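# Place the green block in the blue tray

## Task

Get the green block to rest inside the blue tray. The task fails if the robot topples or is left leaning, or if anything is knocked out of, or set down outside, the work area.

## Robot and tools

ROBOT. A simulated Rainbow Robotics RB-Y1: a base with two drive wheels and two rear casters, a folding leg (ankle, knee, hip) under a torso, a head carrying head_camera, and two seven-joint arms. Each arm ends in a parallel gripper with a wrist camera (left_wrist_camera, right_wrist_camera) whose housing sticks out sideways and can bump things. The base is 0.58 m wide, extends 0.10 m in front of the drive axle and 0.57 m behind it, and sweeps a 0.58 m radius when spinning in place. With the starting arm pose the robot is up to 0.73 m wide.

FRAMES. Base frame: origin on the floor midway between the drive wheels, x forward, y left, z up, metres. The chest, left_hand and right_hand lines are in this frame. A hand point sits between the finger pads, 0.03 m short of the fingertips; the fingers point along the hand's -z and close along its x. Printed hand positions drift from the truth at long reach or under load. base_odometry is relative to where the base began the scene, heading in rad (positive left, -3.142 to 3.142); it counts wheel turns only, so slipping looks like travel and turns caused by bumps are missed.

move. One action per call. Allowed combinations: "base" and/or "joints" (optionally with "min_time_s" and "contact_limits"); "target" alone or with "min_time_s"; "contact_limits" alone; or nothing, which just returns state and images. Unknown keys make the call invalid; out-of-range values get it refused.
- base: a velocity command, not a destination: {"x_m_s", "turn_rad_s", "for_s"}. x_m_s is forward speed in m/s (magnitude 0.005 to 1.5, or 0, negative reverses); turn_rad_s is left-positive turn rate (magnitude 0.02 to 1.509, or 0); for_s is how long it is applied, 0.1 to 5 s. Omitted speeds are 0; no sideways motion. Acceleration is about 0.4 m/s² (turns 0.5 rad/s²), so distance is roughly speed times for_s, and the base coasts to a halt up to about 3 s afterwards. If |x_m_s| + 0.27·|turn_rad_s| exceeds 1.5 both are scaled down.
- joints: absolute targets keyed by joint name, radians (grippers in metres of opening). Ranges: torso_squat_rad 0..1.2 (higher lowers the level chest), torso_shift_rad -0.3..0.6 (hips forward), torso_pitch_rad -0.2..1.4 (bow forward), torso_yaw_rad -1.5..1.5 (left positive; lift both arms outward 0.2 rad or more first); shoulder_pitch ±2.356 (negative swings forward/up); left_shoulder_roll 0..3.141, right_shoulder_roll -3.141..0 (away from body); shoulder_yaw ±2.094; elbow -2.617..0.01 (negative bends); forearm_roll ±3.141; wrist_pitch -1.57..1.919; hand_roll ±2.705; gripper 0..0.1; head_pan_rad ±0.523; head_tilt_rad -0.35..1.57 (positive looks down). Torso pairs must also obey: squat+shift<=1.52; squat-shift+pitch<=1.57; shift+0.5pitch-0.4squat<=0.7; shift+0.3pitch-0.5squat<=0.39, else it stops partway with off_target.
- target: an absolute hand pose {"side": "left"|"right", "x","y","z" in metres in the base frame (-3..3), "quat_wxyz": [w,x,y,z] in the same form the hand lines print}. It is turned once into joint angles, so the hand follows a curve; chain short steps for long moves. Always blocking, and refused while a previous move is still going.
- min_time_s: 0.1 to 8 s, a lower bound on each arm, head and torso motion's duration.
- contact_limits: {"left_gripper_m"/"right_gripper_m": mA}, 200 to 672.5, starts at 672.5 and persists; lower means a gentler grip.
- cameras: list from head_camera, left_wrist_camera, right_wrist_camera, or ["all"]. blocking: true/omitted waits for everything to settle; false returns in about 0.5 s while motion continues.

wait {seconds 0..10, cameras} lets time pass (returns early once earlier moves settle). stop {cameras} brakes all running motions. zoom_image {camera, region [x0,y0,x1,y1]} magnifies part of that camera's latest image, at most 504 px per side (head 896x504, wrists 644x364). read_manual gives licence text only. finished_scene {scene: 1} ends the scene irrevocably; the block must stay in the tray afterwards.

RESULTS. "move" reads done or the worst status. base_status / joint_status per motion: moving, done (base line may add how long the speed was actually sent), off_target (stopped away from goal, may still push), stopped, not_followed (arm command held back by the self-collision check), time_out, contact_stop (torso only; whole group freezes), limit_stop_at_<name> (body guard), torque_fault, limit_stop_at_motor_heat. Hand status: reached (within 10 mm and 2°), short (with the error), or refused with a reason. Any refusal or unrequested stop cancels the rest of the calls in that reply. Also shown: joint_positions, joint and external torques, wrist force/torque (raw, offset up to 16 N), motor_effort per wheel (above ~30 at rest means pushing something), wheel_motors_off, lidar_m (12 distances in 30° sectors, first ahead then counter-clockwise, seen at 0.23 m height, "-" is nothing), motor temperatures, on_its_own, scene_time.

GRASPING. Command an opening at least 0.005 m narrower than the block; off_target on the gripper afterwards is normal. Keep each arm's load under 3 kg.

AVOID. Dropping the block from height, fast bends or stops with arms stretched forward (tipping), driving fast into furniture or letting the body catch on an edge, arms striking or squeezing each other (can end the scene), contact torque reaching joint limits (elbow 31.6 N m, wrist joints 22, shoulders 61.6), which freezes the robot 10 s, and motors overheating from long stretched holds (a brake stop at 80 °C). Time spent thinking also runs the clock.

Each tool is called after "Request:" by a JSON object that holds its "op" and its "data", one argument or row to a line.

## Session

Request:
{"op": "move", "data": {

}}

Scene clock: 0.00 s.
Joint torques (N m): no reading
External joint torques (N m): no reading
Motor temperatures (°C): left_arm=[41 34 30 38 37 35 36] | right_arm=[39 40 28 31 40 39 39]
Wrist force (N): no reading
Wrist torque (N m): no reading
Wrist force, peak (N): no reading
base_odometry: x=+0.000 y=+0.000 heading=+0.000
lidar_m: 2.61 2.75 2.37 2.41 2.96 2.63 2.64 2.10 1.39 1.38 2.25 2.50
base_status: not commanded
joint_positions: torso_squat_rad=+0.350 torso_shift_rad=+0.000 torso_pitch_rad=+0.000 torso_yaw_rad=+0.000 left_shoulder_pitch_rad=+0.030 left_shoulder_roll_rad=+0.020 left_shoulder_yaw_rad=+0.037 left_elbow_rad=-0.264 left_forearm_roll_rad=+0.030 left_wrist_pitch_rad=-0.006 left_hand_roll_rad=+0.032 left_gripper_m=+0.099 right_shoulder_pitch_rad=+0.024 right_shoulder_roll_rad=-0.015 right_shoulder_yaw_rad=+0.007 right_elbow_rad=-0.152 right_forearm_roll_rad=+0.000 right_wrist_pitch_rad=-0.031 right_hand_roll_rad=+0.023 right_gripper_m=+0.100 head_pan_rad=+0.000 head_tilt_rad=+0.400
joint_status: not commanded
wheel_motors_off: 0
motor_effort: left_wheel=+1 right_wheel=+0
chest: x=-0.2280 y=-0.0008 z=+1.2475 quat_wxyz=(+1.000, +0.000, +0.000, +0.000) (m; base frame)
left_hand: x=-0.1202 y=+0.2412 z=+0.5712 quat_wxyz=(+0.991, +0.010, -0.121, +0.053) (m; base frame)
right_hand: x=-0.1642 y=-0.2317 z=+0.5653 quat_wxyz=(+0.997, -0.008, -0.080, +0.011) (m; base frame)
pictures: head_camera, left_wrist_camera, right_wrist_camera

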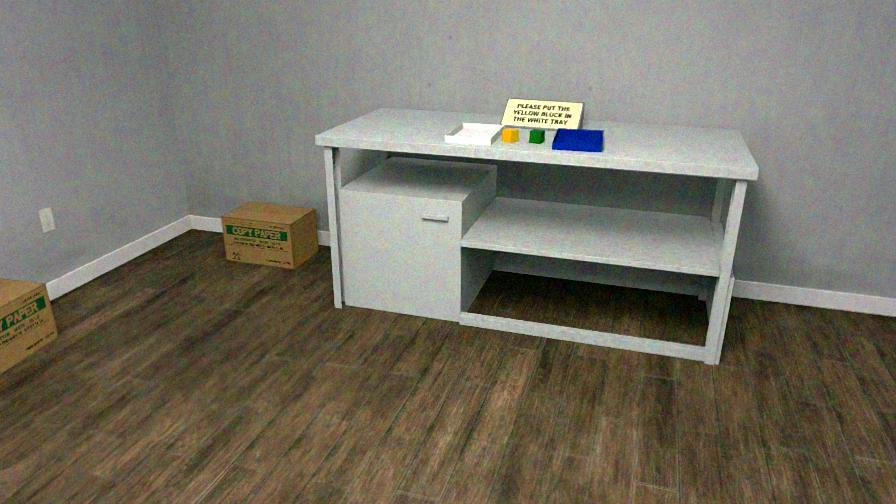

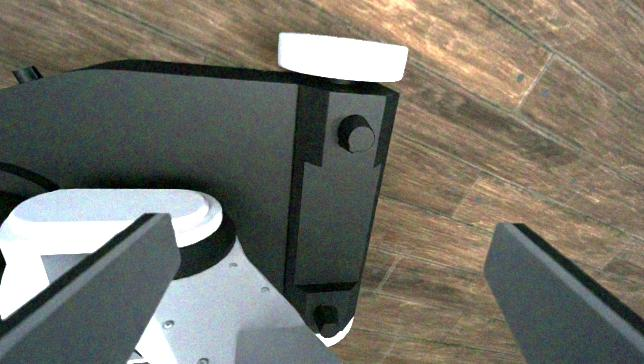

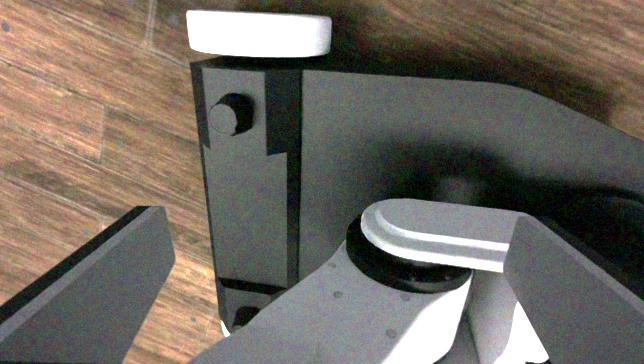

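Request:
{"op": "move", "data": {
  "base": {"x_m_s":0.6,"for_s":2.6},
  "joints": {"head_tilt_rad":0.6}
}}

Request:
{"op": "move", "data": {
  "base": {"turn_rad_s":-0.3,"for_s":0.97},
  "cameras": ["head_camera"]
}}

Scene clock: 13.43 s.
Joint torques (N m): left_arm=[-1.14 0.88 -0.29 -1.04 0.19 -0.61 -0.09] | right_arm=[-1.06 -0.05 -0.16 -0.2 0.26 -0.75 0.06]
External joint torques (N m): left_arm=[1.1 -0.01 -0.37 0.34 0.18 -0.03 -0.07] | right_arm=[0.18 0.84 -0.12 -0.02 0.23 -0.37 0.05]
Wrist force (N): left_arm=[2.0 1.9 -3.9] | right_arm=[0.2 1.2 -6.0]
Wrist torque (N m): left_arm=[-0.13 0.36 0.25] | right_arm=[-0.12 0.06 -0.05]
Wrist force, peak (N): left_arm=[2.2 2.0 -4.0] | right_arm=[0.2 1.0 -6.5]
move: done
base_odometry: x=+1.560 y=+0.000 heading=+0.000
lidar_m: 1.06 1.25 1.87 1.96 2.26 4.12 4.14 2.18 2.35 2.37 1.33 1.68
base_status: done (sent for 2.6 of 2.6 s)
joint_positions: torso_squat_rad=+0.350 torso_shift_rad=+0.000 torso_pitch_rad=+0.000 torso_yaw_rad=+0.000 left_shoulder_pitch_rad=+0.030 left_shoulder_roll_rad=+0.020 left_shoulder_yaw_rad=+0.037 left_elbow_rad=-0.264 left_forearm_roll_rad=+0.030 left_wrist_pitch_rad=-0.006 left_hand_roll_rad=+0.032 left_gripper_m=+0.099 right_shoulder_pitch_rad=+0.024 right_shoulder_roll_rad=-0.015 right_shoulder_yaw_rad=+0.007 right_elbow_rad=-0.152 right_forearm_roll_rad=+0.000 right_wrist_pitch_rad=-0.031 right_hand_roll_rad=+0.023 right_gripper_m=+0.100 head_pan_rad=+0.000 head_tilt_rad=+0.600
joint_status: all done
wheel_motors_off: 0
motor_effort: left_wheel=-1(28) right_wheel=+1(28)
chest: x=-0.2280 y=-0.0008 z=+1.2475 quat_wxyz=(+1.000, +0.000, +0.000, +0.000) (m; base frame)
left_hand: x=-0.1201 y=+0.2412 z=+0.5712 quat_wxyz=(+0.991, +0.010, -0.121, +0.053) (m; base frame)
right_hand: x=-0.1641 y=-0.2317 z=+0.5653 quat_wxyz=(+0.997, -0.008, -0.080, +0.011) (m; base frame)
pictures: none

Scene clock: 15.37 s.
Joint torques (N m): left_arm=[-1.61 0.87 -0.18 -1.06 0.15 -0.47 -0.15] | right_arm=[-0.87 -0.12 0.15 0.29 0.33 -0.67 0.03]
External joint torques (N m): left_arm=[0.63 -0.02 -0.26 0.33 0.14 0.12 -0.14] | right_arm=[0.38 0.78 0.19 0.48 0.3 -0.29 0.02]
Wrist force (N): left_arm=[2.0 1.8 -3.7] | right_arm=[0.2 1.2 -5.7]
Wrist torque (N m): left_arm=[-0.12 0.36 0.25] | right_arm=[-0.12 0.06 -0.06]
Wrist force, peak (N): left_arm=[2.4 2.0 -3.9] | right_arm=[-0.3 1.1 -6.3]
move: done
base_odometry: x=+1.560 y=+0.000 heading=-0.290
lidar_m: 1.05 1.08 2.00 1.88 1.97 3.34 4.10 3.26 2.19 2.35 2.40 1.33
base_status: done (sent for 0.97 of 0.97 s)
joint_positions: torso_squat_rad=+0.350 torso_shift_rad=+0.000 torso_pitch_rad=+0.000 torso_yaw_rad=+0.000 left_shoulder_pitch_rad=+0.030 left_shoulder_roll_rad=+0.020 left_shoulder_yaw_rad=+0.037 left_elbow_rad=-0.264 left_forearm_roll_rad=+0.030 left_wrist_pitch_rad=-0.006 left_hand_roll_rad=+0.032 left_gripper_m=+0.099 right_shoulder_pitch_rad=+0.024 right_shoulder_roll_rad=-0.015 right_shoulder_yaw_rad=+0.007 right_elbow_rad=-0.152 right_forearm_roll_rad=+0.000 right_wrist_pitch_rad=-0.031 right_hand_roll_rad=+0.023 right_gripper_m=+0.100 head_pan_rad=+0.000 head_tilt_rad=+0.600
joint_status: not commanded
wheel_motors_off: 0
motor_effort: left_wheel=+3(21) right_wheel=+0(32)
chest: x=-0.2280 y=-0.0008 z=+1.2475 quat_wxyz=(+1.000, +0.000, +0.000, +0.000) (m; base frame)
left_hand: x=-0.1202 y=+0.2412 z=+0.5712 quat_wxyz=(+0.991, +0.010, -0.121, +0.053) (m; base frame)
right_hand: x=-0.1641 y=-0.2317 z=+0.5653 quat_wxyz=(+0.997, -0.008, -0.080, +0.011) (m; base frame)
pictures: head_camera

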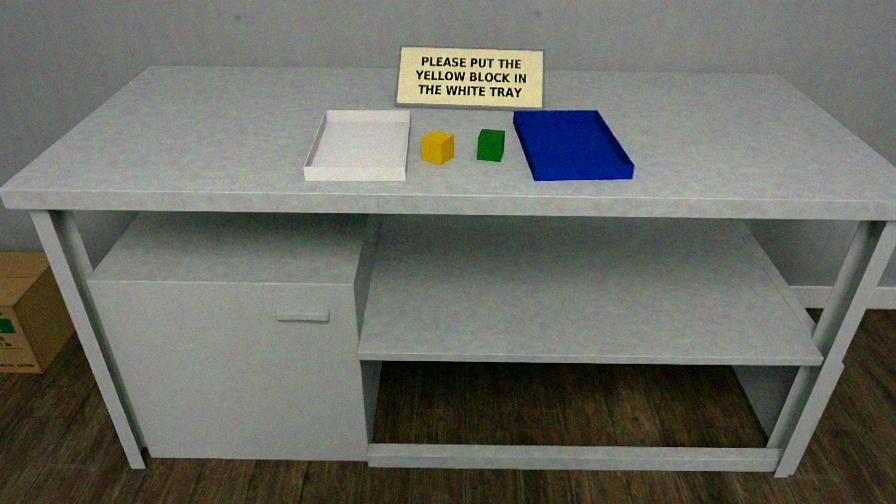

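Request:
{"op": "move", "data": {
  "joints": {"torso_pitch_rad":0.5,"torso_shift_rad":0.15,"head_tilt_rad":0.4,"left_shoulder_roll_rad":0.25,"right_shoulder_roll_rad":-0.4,"right_elbow_rad":-1.8,"right_shoulder_pitch_rad":0.3}
}}

Request:
{"op": "move", "data": {
  "target": {"side":"right","x":0.36,"y":-0.18,"z":1.05,"quat_wxyz":[1,0,0,0]},
  "cameras": ["head_camera","right_wrist_camera"]
}}

Scene clock: 29.03 s.
Joint torques (N m): left_arm=[12.06 5.57 0.6 4.76 0.23 0.41 0.02] | right_arm=[4.89 -4.24 -3.84 -7.97 0.36 -1.97 0.04]
External joint torques (N m): left_arm=[0.1 -1.02 -0.26 0.85 0.21 0.01 0.01] | right_arm=[0.3 1.93 0.52 -0.37 0.21 -0.36 0]
Wrist force (N): left_arm=[5.1 0.2 -3.4] | right_arm=[-3.9 3.2 -2.7]
Wrist torque (N m): left_arm=[0.01 0.51 0.25] | right_arm=[-0.27 -0.24 -0.09]
Wrist force, peak (N): left_arm=[5.2 0.3 -3.5] | right_arm=[1.3 2.9 -6.7]
move: done
base_odometry: x=+1.560 y=+0.000 heading=-0.290
lidar_m: 1.05 1.08 1.98 1.89 1.97 3.35 4.11 3.26 2.18 2.34 2.41 1.35
base_status: not commanded
joint_positions: torso_squat_rad=+0.350 torso_shift_rad=+0.150 torso_pitch_rad=+0.500 torso_yaw_rad=+0.000 left_shoulder_pitch_rad=+0.030 left_shoulder_roll_rad=+0.250 left_shoulder_yaw_rad=+0.037 left_elbow_rad=-0.264 left_forearm_roll_rad=+0.030 left_wrist_pitch_rad=-0.006 left_hand_roll_rad=+0.032 left_gripper_m=+0.099 right_shoulder_pitch_rad=+0.300 right_shoulder_roll_rad=-0.400 right_shoulder_yaw_rad=+0.007 right_elbow_rad=-1.800 right_forearm_roll_rad=+0.000 right_wrist_pitch_rad=-0.031 right_hand_roll_rad=+0.023 right_gripper_m=+0.100 head_pan_rad=+0.000 head_tilt_rad=+0.400
joint_status: all done
wheel_motors_off: 0
motor_effort: left_wheel=+4(6) right_wheel=-3(3)
chest: x=+0.0186 y=-0.0008 z=+1.2022 quat_wxyz=(+0.969, +0.000, +0.247, +0.000) (m; base frame)
left_hand: x=-0.2004 y=+0.4123 z=+0.5792 quat_wxyz=(+0.984, +0.128, +0.122, +0.004) (m; base frame)
right_hand: x=+0.2877 y=-0.3395 z=+0.7942 quat_wxyz=(+0.852, -0.100, -0.481, +0.182) (m; base frame)
pictures: none

Scene clock: 30.87 s.
Joint torques (N m): left_arm=[11.51 6.04 0.5 4.69 0.16 0.57 0.03] | right_arm=[-13.97 -7.87 -9.49 -1.77 0.68 -0.51 0.33]
External joint torques (N m): left_arm=[-0.46 -0.55 -0.35 0.78 0.14 0.17 0.01] | right_arm=[1.36 1.54 -0.25 -0.43 0.47 -0.51 0.33]
Wrist force (N): left_arm=[5.0 0.3 -3.4] | right_arm=[0.8 1.2 -6.1]
Wrist torque (N m): left_arm=[-0.02 0.51 0.25] | right_arm=[-0.21 0.07 0.08]
Wrist force, peak (N): left_arm=[5.3 0.0 -3.5] | right_arm=[0.8 1.0 -6.6]
move: done
base_odometry: x=+1.560 y=+0.000 heading=-0.290
lidar_m: 1.04 1.07 1.99 1.88 1.98 3.36 4.10 3.25 2.20 2.36 2.41 1.34
base_status: not commanded
joint_positions: torso_squat_rad=+0.350 torso_shift_rad=+0.150 torso_pitch_rad=+0.500 torso_yaw_rad=+0.000 left_shoulder_pitch_rad=+0.030 left_shoulder_roll_rad=+0.250 left_shoulder_yaw_rad=+0.037 left_elbow_rad=-0.264 left_forearm_roll_rad=+0.030 left_wrist_pitch_rad=-0.006 left_hand_roll_rad=+0.032 left_gripper_m=+0.099 right_shoulder_pitch_rad=-1.324 right_shoulder_roll_rad=-1.154 right_shoulder_yaw_rad=+0.592 right_elbow_rad=-2.161 right_forearm_roll_rad=-1.462 right_wrist_pitch_rad=+1.863 right_hand_roll_rad=-1.260 right_gripper_m=+0.100 head_pan_rad=+0.000 head_tilt_rad=+0.400
joint_status: all done
wheel_motors_off: 0
motor_effort: left_wheel=+5(5) right_wheel=-3(7)
chest: x=+0.0186 y=-0.0008 z=+1.2022 quat_wxyz=(+0.969, +0.000, +0.247, +0.000) (m; base frame)
left_hand: x=-0.2004 y=+0.4123 z=+0.5792 quat_wxyz=(+0.984, +0.128, +0.122, +0.004) (m; base frame)
right_hand: x=+0.3600 y=-0.1800 z=+1.0502 quat_wxyz=(+1.000, +0.000, -0.001, +0.000) (m; base frame)
right_hand_status: reached (checked arc, planned for 1.5 s): 0 mm and 0.1 deg off.
pictures: head_camera, right_wrist_camera

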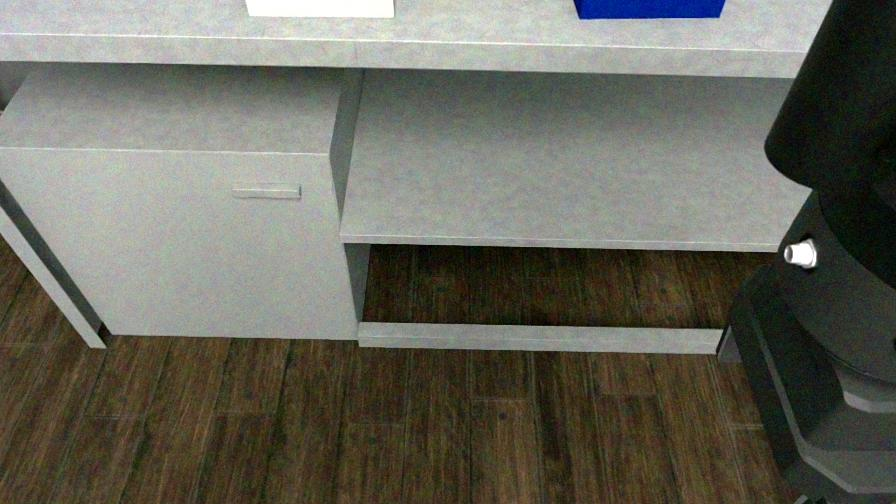

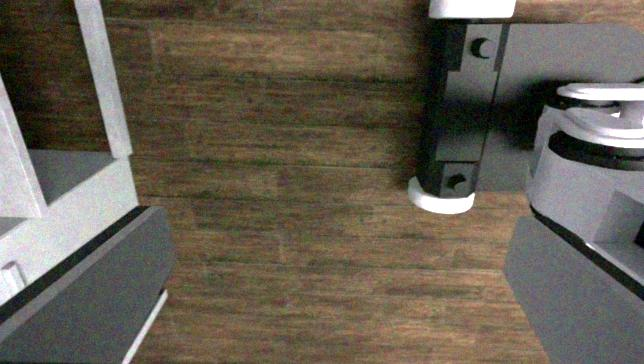

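Request:
{"op": "move", "data": {
  "base": {"x_m_s":0.3,"for_s":2.6},
  "joints": {"head_tilt_rad":0.25},
  "cameras": ["head_camera","right_wrist_camera"]
}}

Scene clock: 36.53 s.
Joint torques (N m): left_arm=[12.06 5.98 0.44 4.48 0.27 0.47 -0.01] | right_arm=[-13.94 -8.51 -8.94 -1.79 0.71 -0.3 0.23]
External joint torques (N m): left_arm=[0.1 -0.61 -0.42 0.56 0.25 0.08 -0.03] | right_arm=[1.38 0.9 0.3 -0.44 0.49 -0.29 0.23]
Wrist force (N): left_arm=[5.0 0.2 -3.4] | right_arm=[0.4 1.0 -6.0]
Wrist torque (N m): left_arm=[0.00 0.50 0.24] | right_arm=[-0.15 0.07 0.06]
Wrist force, peak (N): left_arm=[5.6 0.1 -3.5] | right_arm=[1.2 0.7 -6.7]
move: done
base_odometry: x=+2.308 y=-0.223 heading=-0.290
lidar_m: 0.63 0.32 0.37 1.94 1.97 2.76 4.88 2.68 2.44 0.93 0.95 0.93
base_status: done (sent for 2.6 of 2.6 s)
joint_positions: torso_squat_rad=+0.350 torso_shift_rad=+0.150 torso_pitch_rad=+0.500 torso_yaw_rad=+0.000 left_shoulder_pitch_rad=+0.030 left_shoulder_roll_rad=+0.250 left_shoulder_yaw_rad=+0.037 left_elbow_rad=-0.264 left_forearm_roll_rad=+0.030 left_wrist_pitch_rad=-0.006 left_hand_roll_rad=+0.032 left_gripper_m=+0.099 right_shoulder_pitch_rad=-1.324 right_shoulder_roll_rad=-1.154 right_shoulder_yaw_rad=+0.592 right_elbow_rad=-2.161 right_forearm_roll_rad=-1.462 right_wrist_pitch_rad=+1.863 right_hand_roll_rad=-1.260 right_gripper_m=+0.100 head_pan_rad=+0.000 head_tilt_rad=+0.250
joint_status: all done
wheel_motors_off: 0
motor_effort: left_wheel=+0(21) right_wheel=+0(26)
chest: x=+0.0186 y=-0.0008 z=+1.2022 quat_wxyz=(+0.969, +0.000, +0.247, +0.000) (m; base frame)
left_hand: x=-0.2003 y=+0.4123 z=+0.5792 quat_wxyz=(+0.984, +0.128, +0.122, +0.004) (m; base frame)
right_hand: x=+0.3600 y=-0.1800 z=+1.0502 quat_wxyz=(+1.000, +0.000, +0.000, +0.000) (m; base frame)
pictures: head_camera, right_wrist_camera

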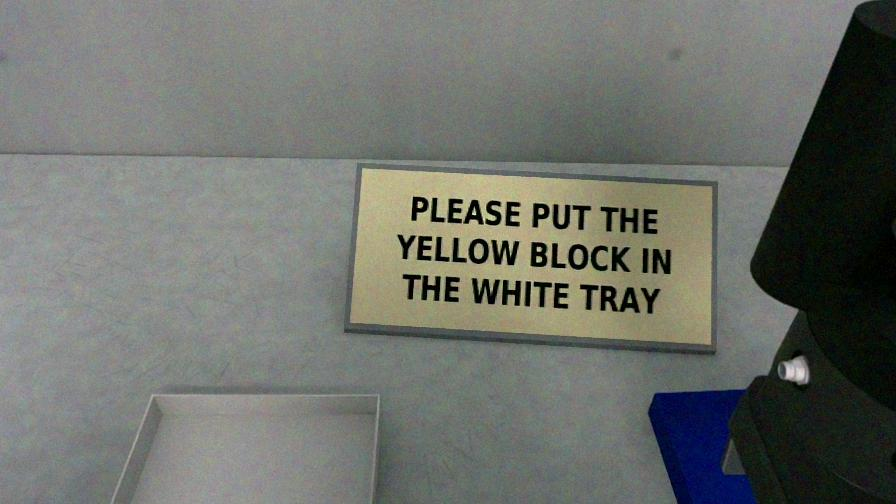

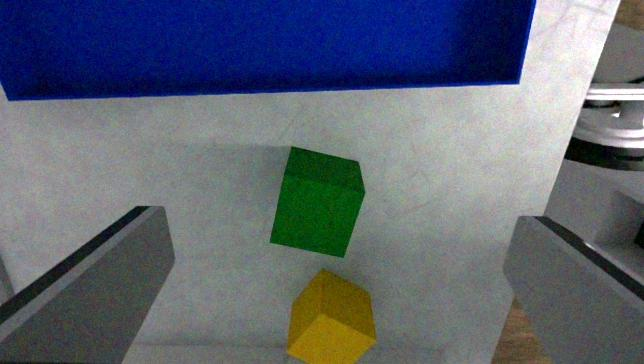

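Request:
{"op": "move", "data": {
  "target": {"side":"right","x":0.363,"y":-0.083,"z":0.95,"quat_wxyz":[0.996,0,0,-0.087]},
  "cameras": ["right_wrist_camera"]
}}

Scene clock: 44.87 s.
Joint torques (N m): left_arm=[11.94 5.99 1.12 4.75 0.23 0.48 0.01] | right_arm=[-17.24 -5.76 -9.93 -3.52 0.18 -0.02 0.19]
External joint torques (N m): left_arm=[-0.02 -0.6 0.26 0.83 0.21 0.09 -0.01] | right_arm=[0.15 0.07 -0.87 0.48 -0.03 -0.02 0.19]
Wrist force (N): left_arm=[5.0 0.2 -3.5] | right_arm=[0.8 0.5 -5.7]
Wrist torque (N m): left_arm=[0.01 0.50 0.25] | right_arm=[-0.05 0.07 0.08]
Wrist force, peak (N): left_arm=[5.4 0.0 -3.5] | right_arm=[1.5 1.7 -6.7]
move: done
base_odometry: x=+2.308 y=-0.223 heading=-0.290
lidar_m: 0.63 0.31 0.37 1.94 1.97 2.77 4.88 2.69 2.45 0.95 0.97 0.92
base_status: not commanded
joint_positions: torso_squat_rad=+0.350 torso_shift_rad=+0.150 torso_pitch_rad=+0.500 torso_yaw_rad=+0.000 left_shoulder_pitch_rad=+0.030 left_shoulder_roll_rad=+0.250 left_shoulder_yaw_rad=+0.037 left_elbow_rad=-0.264 left_forearm_roll_rad=+0.030 left_wrist_pitch_rad=-0.006 left_hand_roll_rad=+0.032 left_gripper_m=+0.099 right_shoulder_pitch_rad=-1.335 right_shoulder_roll_rad=-0.786 right_shoulder_yaw_rad=+0.875 right_elbow_rad=-1.962 right_forearm_roll_rad=-1.120 right_wrist_pitch_rad=+1.770 right_hand_roll_rad=-1.524 right_gripper_m=+0.100 head_pan_rad=+0.000 head_tilt_rad=+0.250
joint_status: all done
wheel_motors_off: 0
motor_effort: left_wheel=-1(2) right_wheel=+0(2)
chest: x=+0.0186 y=-0.0008 z=+1.2022 quat_wxyz=(+0.969, +0.000, +0.247, +0.000) (m; base frame)
left_hand: x=-0.2004 y=+0.4122 z=+0.5792 quat_wxyz=(+0.984, +0.128, +0.122, +0.004) (m; base frame)
right_hand: x=+0.3629 y=-0.0829 z=+0.9500 quat_wxyz=(+0.996, +0.000, +0.000, -0.087) (m; base frame)
right_hand_status: reached (checked arc, planned for 0.7 s): 0 mm and 0.0 deg off.
pictures: right_wrist_camera

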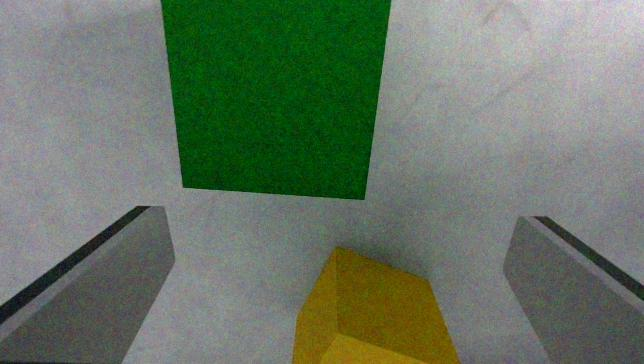

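Request:
{"op": "move", "data": {
  "target": {"side":"right","x":0.363,"y":-0.083,"z":1.0,"quat_wxyz":[0.996,0,0,-0.087]}
}}

Request:
{"op": "move", "data": {
  "target": {"side":"right","x":0.366,"y":-0.125,"z":1.0,"quat_wxyz":[0.9931,0,0,-0.1175]},
  "cameras": ["right_wrist_camera"]
}}

Scene clock: 51.83 s.
Joint torques (N m): left_arm=[11.83 5.79 0.56 4.68 0.17 0.51 -0.14] | right_arm=[-16.38 -5 -8.18 -3.95 0.6 -0.39 0.1]
External joint torques (N m): left_arm=[-0.14 -0.8 -0.3 0.77 0.15 0.12 -0.16] | right_arm=[1.44 1.05 0.97 -0.81 0.4 -0.39 0.1]
Wrist force (N): left_arm=[4.7 0.1 -3.5] | right_arm=[0.8 0.7 -5.8]
Wrist torque (N m): left_arm=[0.02 0.47 0.24] | right_arm=[-0.10 0.06 0.05]
Wrist force, peak (N): left_arm=[5.5 0.5 -3.4] | right_arm=[2.1 0.7 -7.3]
move: done
base_odometry: x=+2.308 y=-0.223 heading=-0.290
lidar_m: 0.62 0.32 0.38 1.96 1.97 2.77 4.89 2.68 2.45 0.94 0.96 0.93
base_status: not commanded
joint_positions: torso_squat_rad=+0.350 torso_shift_rad=+0.150 torso_pitch_rad=+0.500 torso_yaw_rad=+0.000 left_shoulder_pitch_rad=+0.030 left_shoulder_roll_rad=+0.250 left_shoulder_yaw_rad=+0.037 left_elbow_rad=-0.264 left_forearm_roll_rad=+0.030 left_wrist_pitch_rad=-0.006 left_hand_roll_rad=+0.032 left_gripper_m=+0.099 right_shoulder_pitch_rad=-1.419 right_shoulder_roll_rad=-0.803 right_shoulder_yaw_rad=+0.799 right_elbow_rad=-2.009 right_forearm_roll_rad=-1.239 right_wrist_pitch_rad=+1.872 right_hand_roll_rad=-1.574 right_gripper_m=+0.100 head_pan_rad=+0.000 head_tilt_rad=+0.250
joint_status: all done
wheel_motors_off: 0
motor_effort: left_wheel=-1(2) right_wheel=+1(1)
chest: x=+0.0186 y=-0.0008 z=+1.2022 quat_wxyz=(+0.969, +0.000, +0.247, +0.000) (m; base frame)
left_hand: x=-0.2004 y=+0.4122 z=+0.5792 quat_wxyz=(+0.984, +0.128, +0.122, +0.004) (m; base frame)
right_hand: x=+0.3631 y=-0.0830 z=+1.0001 quat_wxyz=(+0.996, +0.000, +0.000, -0.087) (m; base frame)
right_hand_status: reached (checked arc, planned for 0.3 s): 0 mm and 0.0 deg off.
pictures: none

Scene clock: 52.63 s.
Joint torques (N m): left_arm=[11.59 6.14 0.7 4.58 0.24 0.5 -0.05] | right_arm=[-15.48 -5.85 -9.86 -4.2 0.53 -0.06 0.23]
External joint torques (N m): left_arm=[-0.38 -0.45 -0.16 0.67 0.21 0.11 -0.07] | right_arm=[1.37 1.64 -0.65 -1.32 0.33 -0.06 0.23]
Wrist force (N): left_arm=[5.0 0.2 -3.5] | right_arm=[1.0 1.2 -5.7]
Wrist torque (N m): left_arm=[-0.01 0.50 0.24] | right_arm=[-0.16 0.08 -0.08]
Wrist force, peak (N): left_arm=[5.2 0.3 -3.6] | right_arm=[0.9 1.2 -6.3]
move: done
base_odometry: x=+2.308 y=-0.223 heading=-0.290
lidar_m: 0.64 0.31 0.39 1.93 1.97 2.76 4.88 2.70 2.44 0.96 0.96 0.93
base_status: not commanded
joint_positions: torso_squat_rad=+0.350 torso_shift_rad=+0.150 torso_pitch_rad=+0.500 torso_yaw_rad=+0.000 left_shoulder_pitch_rad=+0.030 left_shoulder_roll_rad=+0.250 left_shoulder_yaw_rad=+0.037 left_elbow_rad=-0.264 left_forearm_roll_rad=+0.030 left_wrist_pitch_rad=-0.006 left_hand_roll_rad=+0.032 left_gripper_m=+0.099 right_shoulder_pitch_rad=-1.344 right_shoulder_roll_rad=-0.937 right_shoulder_yaw_rad=+0.743 right_elbow_rad=-2.066 right_forearm_roll_rad=-1.270 right_wrist_pitch_rad=+1.841 right_hand_roll_rad=-1.556 right_gripper_m=+0.100 head_pan_rad=+0.000 head_tilt_rad=+0.250
joint_status: all done
wheel_motors_off: 0
motor_effort: left_wheel=-1(1) right_wheel=+0(1)
chest: x=+0.0186 y=-0.0008 z=+1.2022 quat_wxyz=(+0.969, +0.000, +0.247, +0.000) (m; base frame)
left_hand: x=-0.2004 y=+0.4122 z=+0.5792 quat_wxyz=(+0.984, +0.128, +0.122, +0.004) (m; base frame)
right_hand: x=+0.3661 y=-0.1251 z=+1.0001 quat_wxyz=(+0.993, +0.000, +0.000, -0.118) (m; base frame)
right_hand_status: reached (checked arc, planned for 0.4 s): 0 mm and 0.0 deg off.
pictures: right_wrist_camera

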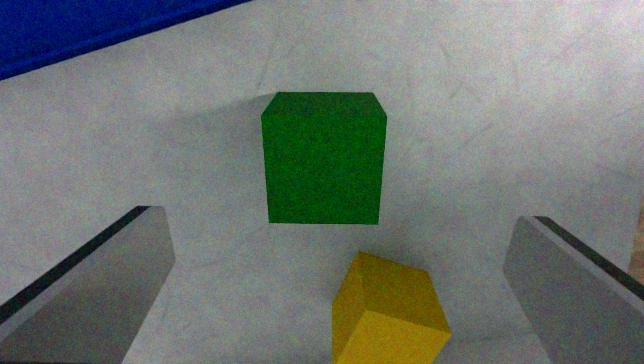

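Request:
{"op": "move", "data": {
  "target": {"side":"right","x":0.366,"y":-0.126,"z":0.928,"quat_wxyz":[0.9931,0,0,-0.1175]},
  "min_time_s": 1.2
}}

Request:
{"op": "move", "data": {
  "joints": {"right_gripper_m":0.03},
  "cameras": ["right_wrist_camera"]
}}

Request:
{"op": "move", "data": {
  "target": {"side":"right","x":0.366,"y":-0.126,"z":1.0,"quat_wxyz":[0.9931,0,0,-0.1175]},
  "cameras": ["right_wrist_camera"]
}}

Scene clock: 58.40 s.
Joint torques (N m): left_arm=[11.56 5.75 0.88 4.59 0.16 0.42 -0.06] | right_arm=[-14.41 -5.87 -8.39 -3.34 0.89 -0.44 0.48]
External joint torques (N m): left_arm=[-0.4 -0.84 0.02 0.68 0.13 0.02 -0.08] | right_arm=[1.86 1.46 0.63 0.82 0.68 -0.44 0.48]
Wrist force (N): left_arm=[5.1 0.2 -3.5] | right_arm=[0.8 1.4 -5.5]
Wrist torque (N m): left_arm=[-0.01 0.52 0.25] | right_arm=[-0.18 0.08 -0.10]
Wrist force, peak (N): left_arm=[5.2 0.3 -3.6] | right_arm=[0.8 0.8 -6.6]
move: done
base_odometry: x=+2.308 y=-0.223 heading=-0.290
lidar_m: 0.62 0.30 0.38 1.95 1.98 2.76 4.87 2.69 2.45 0.94 0.97 0.94
base_status: not commanded
joint_positions: torso_squat_rad=+0.350 torso_shift_rad=+0.150 torso_pitch_rad=+0.500 torso_yaw_rad=+0.000 left_shoulder_pitch_rad=+0.030 left_shoulder_roll_rad=+0.250 left_shoulder_yaw_rad=+0.037 left_elbow_rad=-0.264 left_forearm_roll_rad=+0.030 left_wrist_pitch_rad=-0.006 left_hand_roll_rad=+0.032 left_gripper_m=+0.099 right_shoulder_pitch_rad=-1.222 right_shoulder_roll_rad=-0.897 right_shoulder_yaw_rad=+0.844 right_elbow_rad=-1.987 right_forearm_roll_rad=-1.092 right_wrist_pitch_rad=+1.697 right_hand_roll_rad=-1.482 right_gripper_m=+0.100 head_pan_rad=+0.000 head_tilt_rad=+0.250
joint_status: all done
wheel_motors_off: 0
motor_effort: left_wheel=-1(2) right_wheel=+0(0)
chest: x=+0.0186 y=-0.0008 z=+1.2022 quat_wxyz=(+0.969, +0.000, +0.247, +0.000) (m; base frame)
left_hand: x=-0.2004 y=+0.4122 z=+0.5792 quat_wxyz=(+0.984, +0.128, +0.122, +0.004) (m; base frame)
right_hand: x=+0.3662 y=-0.1260 z=+0.9282 quat_wxyz=(+0.993, +0.000, +0.000, -0.117) (m; base frame)
right_hand_status: reached (checked arc, planned for 1.2 s): 0 mm and 0.0 deg off.
pictures: none

Scene clock: 59.73 s.
Joint torques (N m): left_arm=[11.89 5.83 0.79 4.53 0.31 0.48 0.07] | right_arm=[-14.4 -5.55 -8.2 -3.36 0.65 -0.27 0.28]
External joint torques (N m): left_arm=[-0.08 -0.76 -0.07 0.62 0.29 0.08 0.06] | right_arm=[1.87 1.78 0.82 0.8 0.44 -0.27 0.28]
Wrist force (N): left_arm=[4.9 0.0 -3.5] | right_arm=[0.7 1.5 -5.8]
Wrist torque (N m): left_arm=[0.02 0.49 0.25] | right_arm=[-0.19 0.00 -0.10]
Wrist force, peak (N): left_arm=[5.2 0.2 -3.7] | right_arm=[0.8 1.3 -6.2]
move: off_target
base_odometry: x=+2.308 y=-0.223 heading=-0.290
lidar_m: 0.63 0.31 0.37 1.94 1.97 2.75 4.88 2.69 2.46 0.95 0.96 0.92
base_status: not commanded
joint_positions: torso_squat_rad=+0.350 torso_shift_rad=+0.150 torso_pitch_rad=+0.500 torso_yaw_rad=+0.000 left_shoulder_pitch_rad=+0.030 left_shoulder_roll_rad=+0.250 left_shoulder_yaw_rad=+0.037 left_elbow_rad=-0.264 left_forearm_roll_rad=+0.030 left_wrist_pitch_rad=-0.006 left_hand_roll_rad=+0.032 left_gripper_m=+0.099 right_shoulder_pitch_rad=-1.222 right_shoulder_roll_rad=-0.897 right_shoulder_yaw_rad=+0.844 right_elbow_rad=-1.987 right_forearm_roll_rad=-1.092 right_wrist_pitch_rad=+1.697 right_hand_roll_rad=-1.482 right_gripper_m=+0.049 head_pan_rad=+0.000 head_tilt_rad=+0.250
joint_status: right_gripper_m off_target (ended at +0.049, target +0.030)
wheel_motors_off: 0
motor_effort: left_wheel=-1(2) right_wheel=+0(0)
chest: x=+0.0186 y=-0.0008 z=+1.2022 quat_wxyz=(+0.969, +0.000, +0.247, +0.000) (m; base frame)
left_hand: x=-0.2004 y=+0.4122 z=+0.5792 quat_wxyz=(+0.984, +0.128, +0.122, +0.004) (m; base frame)
right_hand: x=+0.3662 y=-0.1260 z=+0.9282 quat_wxyz=(+0.993, +0.000, +0.000, -0.118) (m; base frame)
pictures: right_wrist_camera

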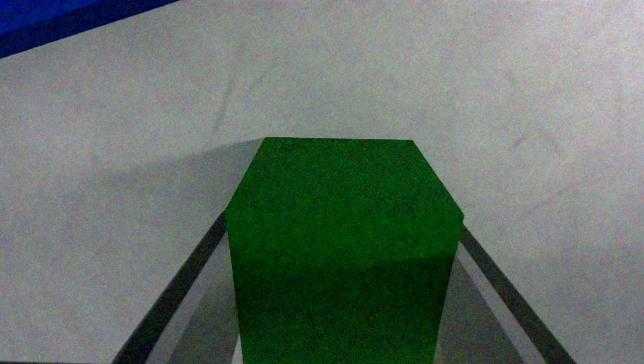

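Scene clock: 60.50 s.
Joint torques (N m): left_arm=[11.84 5.9 0.52 4.64 0.13 0.5 -0.1] | right_arm=[-15.18 -6.5 -9.65 -3.43 0.57 -0.35 0.11]
External joint torques (N m): left_arm=[-0.12 -0.69 -0.33 0.73 0.11 0.11 -0.11] | right_arm=[1.63 1.02 -0.45 -0.53 0.37 -0.36 0.11]
Wrist force (N): left_arm=[4.9 0.5 -3.5] | right_arm=[0.8 0.7 -6.8]
Wrist torque (N m): left_arm=[-0.03 0.50 0.25] | right_arm=[-0.13 0.05 0.04]
Wrist force, peak (N): left_arm=[5.5 0.1 -3.4] | right_arm=[1.6 0.8 -8.4]
move: done
base_odometry: x=+2.308 y=-0.223 heading=-0.290
lidar_m: 0.63 0.30 0.37 1.94 1.97 2.76 4.89 2.69 2.45 0.93 0.96 0.94
base_status: not commanded
joint_positions: torso_squat_rad=+0.350 torso_shift_rad=+0.150 torso_pitch_rad=+0.500 torso_yaw_rad=+0.000 left_shoulder_pitch_rad=+0.030 left_shoulder_roll_rad=+0.250 left_shoulder_yaw_rad=+0.037 left_elbow_rad=-0.264 left_forearm_roll_rad=+0.030 left_wrist_pitch_rad=-0.006 left_hand_roll_rad=+0.032 left_gripper_m=+0.099 right_shoulder_pitch_rad=-1.339 right_shoulder_roll_rad=-0.937 right_shoulder_yaw_rad=+0.739 right_elbow_rad=-2.067 right_forearm_roll_rad=-1.267 right_wrist_pitch_rad=+1.842 right_hand_roll_rad=-1.551 right_gripper_m=+0.049 head_pan_rad=+0.000 head_tilt_rad=+0.250
joint_status: all done
wheel_motors_off: 0
motor_effort: left_wheel=+0(2) right_wheel=+1(2)
chest: x=+0.0186 y=-0.0008 z=+1.2022 quat_wxyz=(+0.969, +0.000, +0.247, +0.000) (m; base frame)
left_hand: x=-0.2004 y=+0.4122 z=+0.5792 quat_wxyz=(+0.984, +0.128, +0.122, +0.004) (m; base frame)
right_hand: x=+0.3663 y=-0.1259 z=+0.9996 quat_wxyz=(+0.993, +0.000, -0.001, -0.117) (m; base frame)
right_hand_status: reached (checked arc, planned for 0.4 s): 1 mm and 0.1 deg off.
pictures: right_wrist_camera

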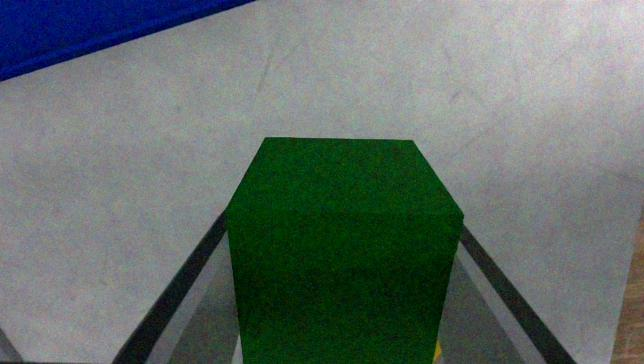

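Request:
{"op": "move", "data": {
  "target": {"side":"right","x":0.39,"y":-0.3,"z":1.01,"quat_wxyz":[0.9931,0,0,-0.1175]},
  "min_time_s": 1.2,
  "cameras": ["right_wrist_camera","head_camera"]
}}

Scene clock: 65.27 s.
Joint torques (N m): left_arm=[11.78 5.98 0.81 4.56 0.12 0.54 -0.03] | right_arm=[-11.83 -13.1 -11.77 -0.53 0.19 -0.42 -0.01]
External joint torques (N m): left_arm=[-0.18 -0.61 -0.05 0.65 0.09 0.14 -0.05] | right_arm=[1.1 1.46 -1.59 0.57 -0.05 -0.41 -0.01]
Wrist force (N): left_arm=[4.9 0.3 -3.5] | right_arm=[0.6 1.3 -6.8]
Wrist torque (N m): left_arm=[0.01 0.49 0.24] | right_arm=[-0.16 0.05 -0.09]
Wrist force, peak (N): left_arm=[5.3 0.2 -3.7] | right_arm=[1.4 1.8 -7.6]
move: done
base_odometry: x=+2.308 y=-0.223 heading=-0.290
lidar_m: 0.64 0.31 0.37 1.94 1.97 2.75 4.87 2.69 2.46 0.93 0.95 0.92
base_status: not commanded
joint_positions: torso_squat_rad=+0.350 torso_shift_rad=+0.150 torso_pitch_rad=+0.500 torso_yaw_rad=+0.000 left_shoulder_pitch_rad=+0.030 left_shoulder_roll_rad=+0.250 left_shoulder_yaw_rad=+0.037 left_elbow_rad=-0.264 left_forearm_roll_rad=+0.030 left_wrist_pitch_rad=-0.006 left_hand_roll_rad=+0.032 left_gripper_m=+0.099 right_shoulder_pitch_rad=-1.011 right_shoulder_roll_rad=-1.442 right_shoulder_yaw_rad=+0.490 right_elbow_rad=-1.983 right_forearm_roll_rad=-1.446 right_wrist_pitch_rad=+1.598 right_hand_roll_rad=-1.039 right_gripper_m=+0.049 head_pan_rad=+0.000 head_tilt_rad=+0.250
joint_status: all done
wheel_motors_off: 0
motor_effort: left_wheel=+0(1) right_wheel=+1(1)
chest: x=+0.0186 y=-0.0008 z=+1.2022 quat_wxyz=(+0.969, +0.000, +0.247, +0.000) (m; base frame)
left_hand: x=-0.2004 y=+0.4122 z=+0.5792 quat_wxyz=(+0.984, +0.128, +0.122, +0.004) (m; base frame)
right_hand: x=+0.3902 y=-0.3000 z=+1.0103 quat_wxyz=(+0.993, -0.001, -0.001, -0.118) (m; base frame)
right_hand_status: reached (checked arc, planned for 1.2 s): 0 mm and 0.2 deg off.
pictures: head_camera, right_wrist_camera

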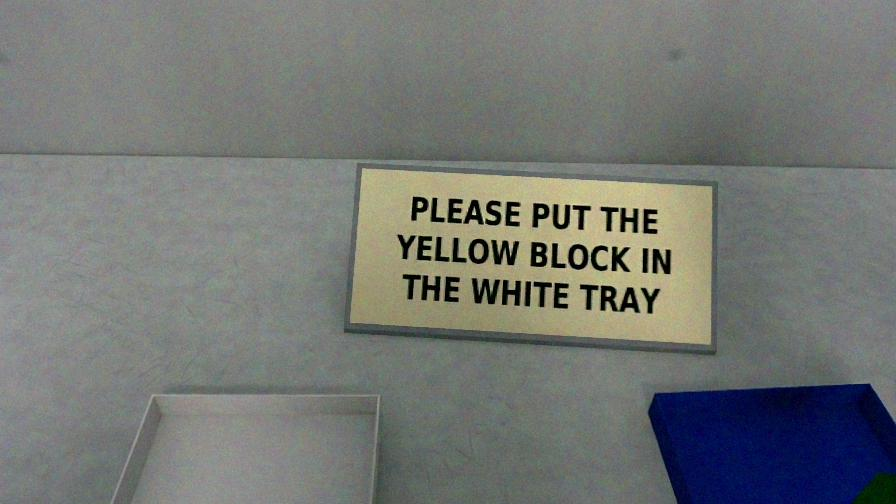

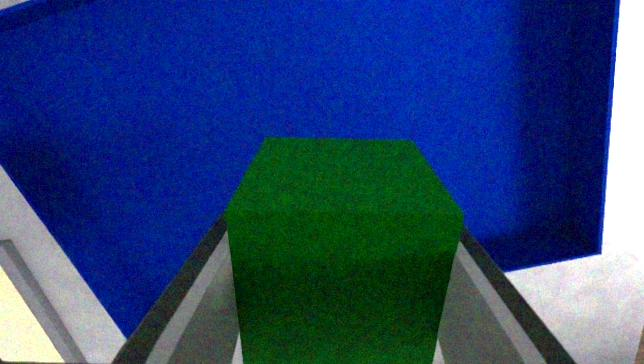

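Request:
{"op": "move", "data": {
  "target": {"side":"right","x":0.39,"y":-0.295,"z":0.936,"quat_wxyz":[0.9931,0,0,-0.1175]},
  "min_time_s": 1.5,
  "cameras": ["right_wrist_camera"]
}}

Scene clock: 69.73 s.
Joint torques (N m): left_arm=[11.59 6.16 0.31 4.58 0.25 0.55 -0.09] | right_arm=[-10.97 -12.45 -9.96 -1.77 0.7 -0.44 0.25]
External joint torques (N m): left_arm=[-0.37 -0.43 -0.54 0.67 0.23 0.15 -0.11] | right_arm=[2.06 1.94 -0.04 0.63 0.47 -0.43 0.25]
Wrist force (N): left_arm=[5.0 0.3 -3.5] | right_arm=[1.0 0.7 -6.7]
Wrist torque (N m): left_arm=[-0.01 0.51 0.25] | right_arm=[-0.08 0.12 -0.08]
Wrist force, peak (N): left_arm=[5.3 0.3 -3.6] | right_arm=[0.6 1.2 -7.6]
move: done
base_odometry: x=+2.308 y=-0.223 heading=-0.290
lidar_m: 0.65 0.31 0.37 1.95 1.97 2.77 4.88 2.68 2.45 0.94 0.95 0.94
base_status: not commanded
joint_positions: torso_squat_rad=+0.350 torso_shift_rad=+0.150 torso_pitch_rad=+0.500 torso_yaw_rad=+0.000 left_shoulder_pitch_rad=+0.030 left_shoulder_roll_rad=+0.250 left_shoulder_yaw_rad=+0.037 left_elbow_rad=-0.264 left_forearm_roll_rad=+0.030 left_wrist_pitch_rad=-0.006 left_hand_roll_rad=+0.032 left_gripper_m=+0.099 right_shoulder_pitch_rad=-0.933 right_shoulder_roll_rad=-1.324 right_shoulder_yaw_rad=+0.591 right_elbow_rad=-1.916 right_forearm_roll_rad=-1.273 right_wrist_pitch_rad=+1.479 right_hand_roll_rad=-1.021 right_gripper_m=+0.049 head_pan_rad=+0.000 head_tilt_rad=+0.250
joint_status: all done
wheel_motors_off: 0
motor_effort: left_wheel=-1(1) right_wheel=+0(1)
chest: x=+0.0186 y=-0.0008 z=+1.2022 quat_wxyz=(+0.969, +0.000, +0.247, +0.000) (m; base frame)
left_hand: x=-0.2004 y=+0.4122 z=+0.5792 quat_wxyz=(+0.984, +0.128, +0.122, +0.004) (m; base frame)
right_hand: x=+0.3901 y=-0.2950 z=+0.9362 quat_wxyz=(+0.993, +0.000, +0.000, -0.117) (m; base frame)
right_hand_status: reached (checked arc, planned for 1.5 s): 0 mm and 0.0 deg off.
pictures: right_wrist_camera

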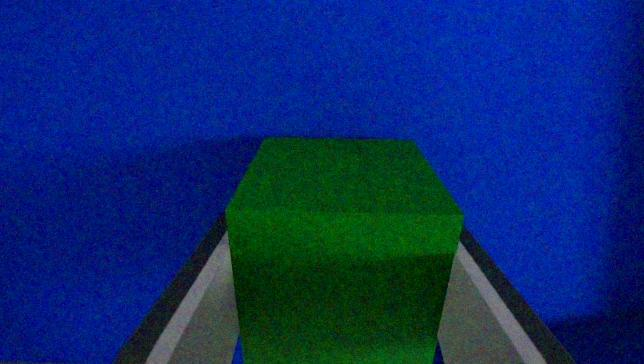

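Request:
{"op": "move", "data": {
  "target": {"side":"right","x":0.39,"y":-0.295,"z":0.933,"quat_wxyz":[0.9931,0,0,-0.1175]}
}}

Request:
{"op": "move", "data": {
  "joints": {"right_gripper_m":0.09}
}}

Request:
{"op": "move", "data": {
  "target": {"side":"right","x":0.39,"y":-0.295,"z":1.04,"quat_wxyz":[0.9931,0,0,-0.1175]},
  "min_time_s": 1,
  "cameras": ["right_wrist_camera"]
}}

Scene clock: 72.77 s.
Joint torques (N m): left_arm=[12.09 6.41 0.5 4.67 0.23 0.45 -0.01] | right_arm=[-12.22 -11.85 -10.14 -1.51 0.71 -0.37 0.31]
External joint torques (N m): left_arm=[0.12 -0.18 -0.36 0.76 0.2 0.05 -0.03] | right_arm=[0.81 2.53 -0.23 0.93 0.48 -0.36 0.31]
Wrist force (N): left_arm=[4.8 0.2 -3.7] | right_arm=[1.2 0.9 -7.1]
Wrist torque (N m): left_arm=[0.00 0.47 0.25] | right_arm=[-0.13 0.16 -0.10]
Wrist force, peak (N): left_arm=[5.2 0.3 -3.7] | right_arm=[0.2 0.2 -7.9]
move: done
base_odometry: x=+2.308 y=-0.223 heading=-0.290
lidar_m: 0.63 0.31 0.39 1.95 1.97 2.75 4.88 2.69 2.45 0.95 0.94 0.94
base_status: not commanded
joint_positions: torso_squat_rad=+0.350 torso_shift_rad=+0.150 torso_pitch_rad=+0.500 torso_yaw_rad=+0.000 left_shoulder_pitch_rad=+0.030 left_shoulder_roll_rad=+0.250 left_shoulder_yaw_rad=+0.037 left_elbow_rad=-0.264 left_forearm_roll_rad=+0.030 left_wrist_pitch_rad=-0.006 left_hand_roll_rad=+0.032 left_gripper_m=+0.099 right_shoulder_pitch_rad=-0.930 right_shoulder_roll_rad=-1.319 right_shoulder_yaw_rad=+0.595 right_elbow_rad=-1.911 right_forearm_roll_rad=-1.266 right_wrist_pitch_rad=+1.474 right_hand_roll_rad=-1.020 right_gripper_m=+0.049 head_pan_rad=+0.000 head_tilt_rad=+0.250
joint_status: all done
wheel_motors_off: 0
motor_effort: left_wheel=-1(1) right_wheel=+1(3)
chest: x=+0.0186 y=-0.0008 z=+1.2022 quat_wxyz=(+0.969, +0.000, +0.247, +0.000) (m; base frame)
left_hand: x=-0.2004 y=+0.4122 z=+0.5792 quat_wxyz=(+0.984, +0.128, +0.122, +0.004) (m; base frame)
right_hand: x=+0.3900 y=-0.2950 z=+0.9331 quat_wxyz=(+0.993, +0.000, +0.000, -0.117) (m; base frame)
right_hand_status: reached (checked arc, planned for 0.1 s): 0 mm and 0.0 deg off.
pictures: none

Scene clock: 73.73 s.
Joint torques (N m): left_arm=[12 6.46 0.59 4.41 0.22 0.5 0] | right_arm=[-11.88 -12.19 -10.44 -1.87 0.48 -0.26 0.33]
External joint torques (N m): left_arm=[0.03 -0.13 -0.27 0.5 0.19 0.1 -0.02] | right_arm=[1.15 2.19 -0.53 0.57 0.24 -0.25 0.33]
Wrist force (N): left_arm=[4.9 0.2 -3.6] | right_arm=[1.2 0.1 -5.8]
Wrist torque (N m): left_arm=[0.00 0.48 0.25] | right_arm=[-0.02 0.12 -0.07]
Wrist force, peak (N): left_arm=[5.2 0.3 -3.6] | right_arm=[1.2 0.3 -6.8]
move: done
base_odometry: x=+2.308 y=-0.223 heading=-0.290
lidar_m: 0.62 0.32 0.38 1.95 1.96 2.76 4.88 2.68 2.44 0.93 0.96 0.94
base_status: not commanded
joint_positions: torso_squat_rad=+0.350 torso_shift_rad=+0.150 torso_pitch_rad=+0.500 torso_yaw_rad=+0.000 left_shoulder_pitch_rad=+0.030 left_shoulder_roll_rad=+0.250 left_shoulder_yaw_rad=+0.037 left_elbow_rad=-0.264 left_forearm_roll_rad=+0.030 left_wrist_pitch_rad=-0.006 left_hand_roll_rad=+0.032 left_gripper_m=+0.099 right_shoulder_pitch_rad=-0.930 right_shoulder_roll_rad=-1.319 right_shoulder_yaw_rad=+0.595 right_elbow_rad=-1.911 right_forearm_roll_rad=-1.266 right_wrist_pitch_rad=+1.474 right_hand_roll_rad=-1.020 right_gripper_m=+0.090 head_pan_rad=+0.000 head_tilt_rad=+0.250
joint_status: all done
wheel_motors_off: 0
motor_effort: left_wheel=+0(2) right_wheel=+1(1)
chest: x=+0.0186 y=-0.0008 z=+1.2022 quat_wxyz=(+0.969, +0.000, +0.247, +0.000) (m; base frame)
left_hand: x=-0.2004 y=+0.4122 z=+0.5792 quat_wxyz=(+0.984, +0.128, +0.122, +0.004) (m; base frame)
right_hand: x=+0.3900 y=-0.2950 z=+0.9331 quat_wxyz=(+0.993, +0.000, +0.000, -0.117) (m; base frame)
pictures: none

Scene clock: 75.07 s.
Joint torques (N m): left_arm=[11.8 6.4 0.74 4.64 0.13 0.51 -0.03] | right_arm=[-13.88 -12.88 -11.65 -1.66 0.23 -0.26 -0.55]
External joint torques (N m): left_arm=[-0.16 -0.19 -0.11 0.72 0.1 0.11 -0.05] | right_arm=[-0.77 1.35 -1.5 -0.98 0 -0.25 -0.55]
Wrist force (N): left_arm=[5.1 0.2 -3.4] | right_arm=[1.0 1.1 -5.9]
Wrist torque (N m): left_arm=[0.00 0.52 0.25] | right_arm=[-0.16 0.07 0.10]
Wrist force, peak (N): left_arm=[5.2 0.4 -3.5] | right_arm=[1.4 1.0 -6.6]
move: done
base_odometry: x=+2.308 y=-0.223 heading=-0.290
lidar_m: 0.65 0.31 0.38 1.94 1.96 2.76 4.89 2.69 2.45 0.93 0.97 0.92
base_status: not commanded
joint_positions: torso_squat_rad=+0.350 torso_shift_rad=+0.150 torso_pitch_rad=+0.500 torso_yaw_rad=+0.000 left_shoulder_pitch_rad=+0.030 left_shoulder_roll_rad=+0.250 left_shoulder_yaw_rad=+0.037 left_elbow_rad=-0.264 left_forearm_roll_rad=+0.030 left_wrist_pitch_rad=-0.006 left_hand_roll_rad=+0.032 left_gripper_m=+0.099 right_shoulder_pitch_rad=-1.072 right_shoulder_roll_rad=-1.459 right_shoulder_yaw_rad=+0.458 right_elbow_rad=-1.994 right_forearm_roll_rad=-1.509 right_wrist_pitch_rad=+1.666 right_hand_roll_rad=-1.059 right_gripper_m=+0.090 head_pan_rad=+0.000 head_tilt_rad=+0.250
joint_status: all done
wheel_motors_off: 0
motor_effort: left_wheel=-1(2) right_wheel=+1(1)
chest: x=+0.0186 y=-0.0008 z=+1.2022 quat_wxyz=(+0.969, +0.000, +0.247, +0.000) (m; base frame)
left_hand: x=-0.2004 y=+0.4122 z=+0.5792 quat_wxyz=(+0.984, +0.128, +0.122, +0.004) (m; base frame)
right_hand: x=+0.3900 y=-0.2950 z=+1.0399 quat_wxyz=(+0.993, +0.000, +0.000, -0.118) (m; base frame)
right_hand_status: reached (checked arc, planned for 1.0 s): 0 mm and 0.0 deg off.
pictures: right_wrist_camera

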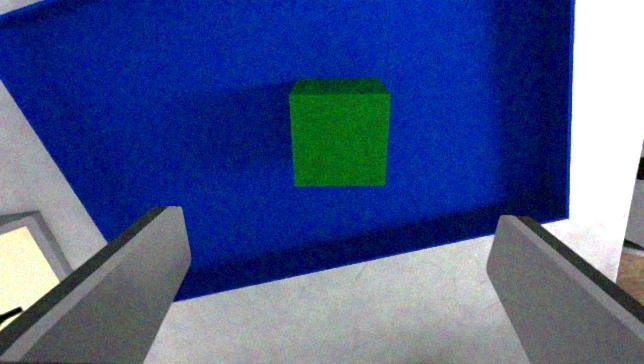

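Request:
{"op": "finished_scene", "data": {

}}

The scene is finished: the task was done.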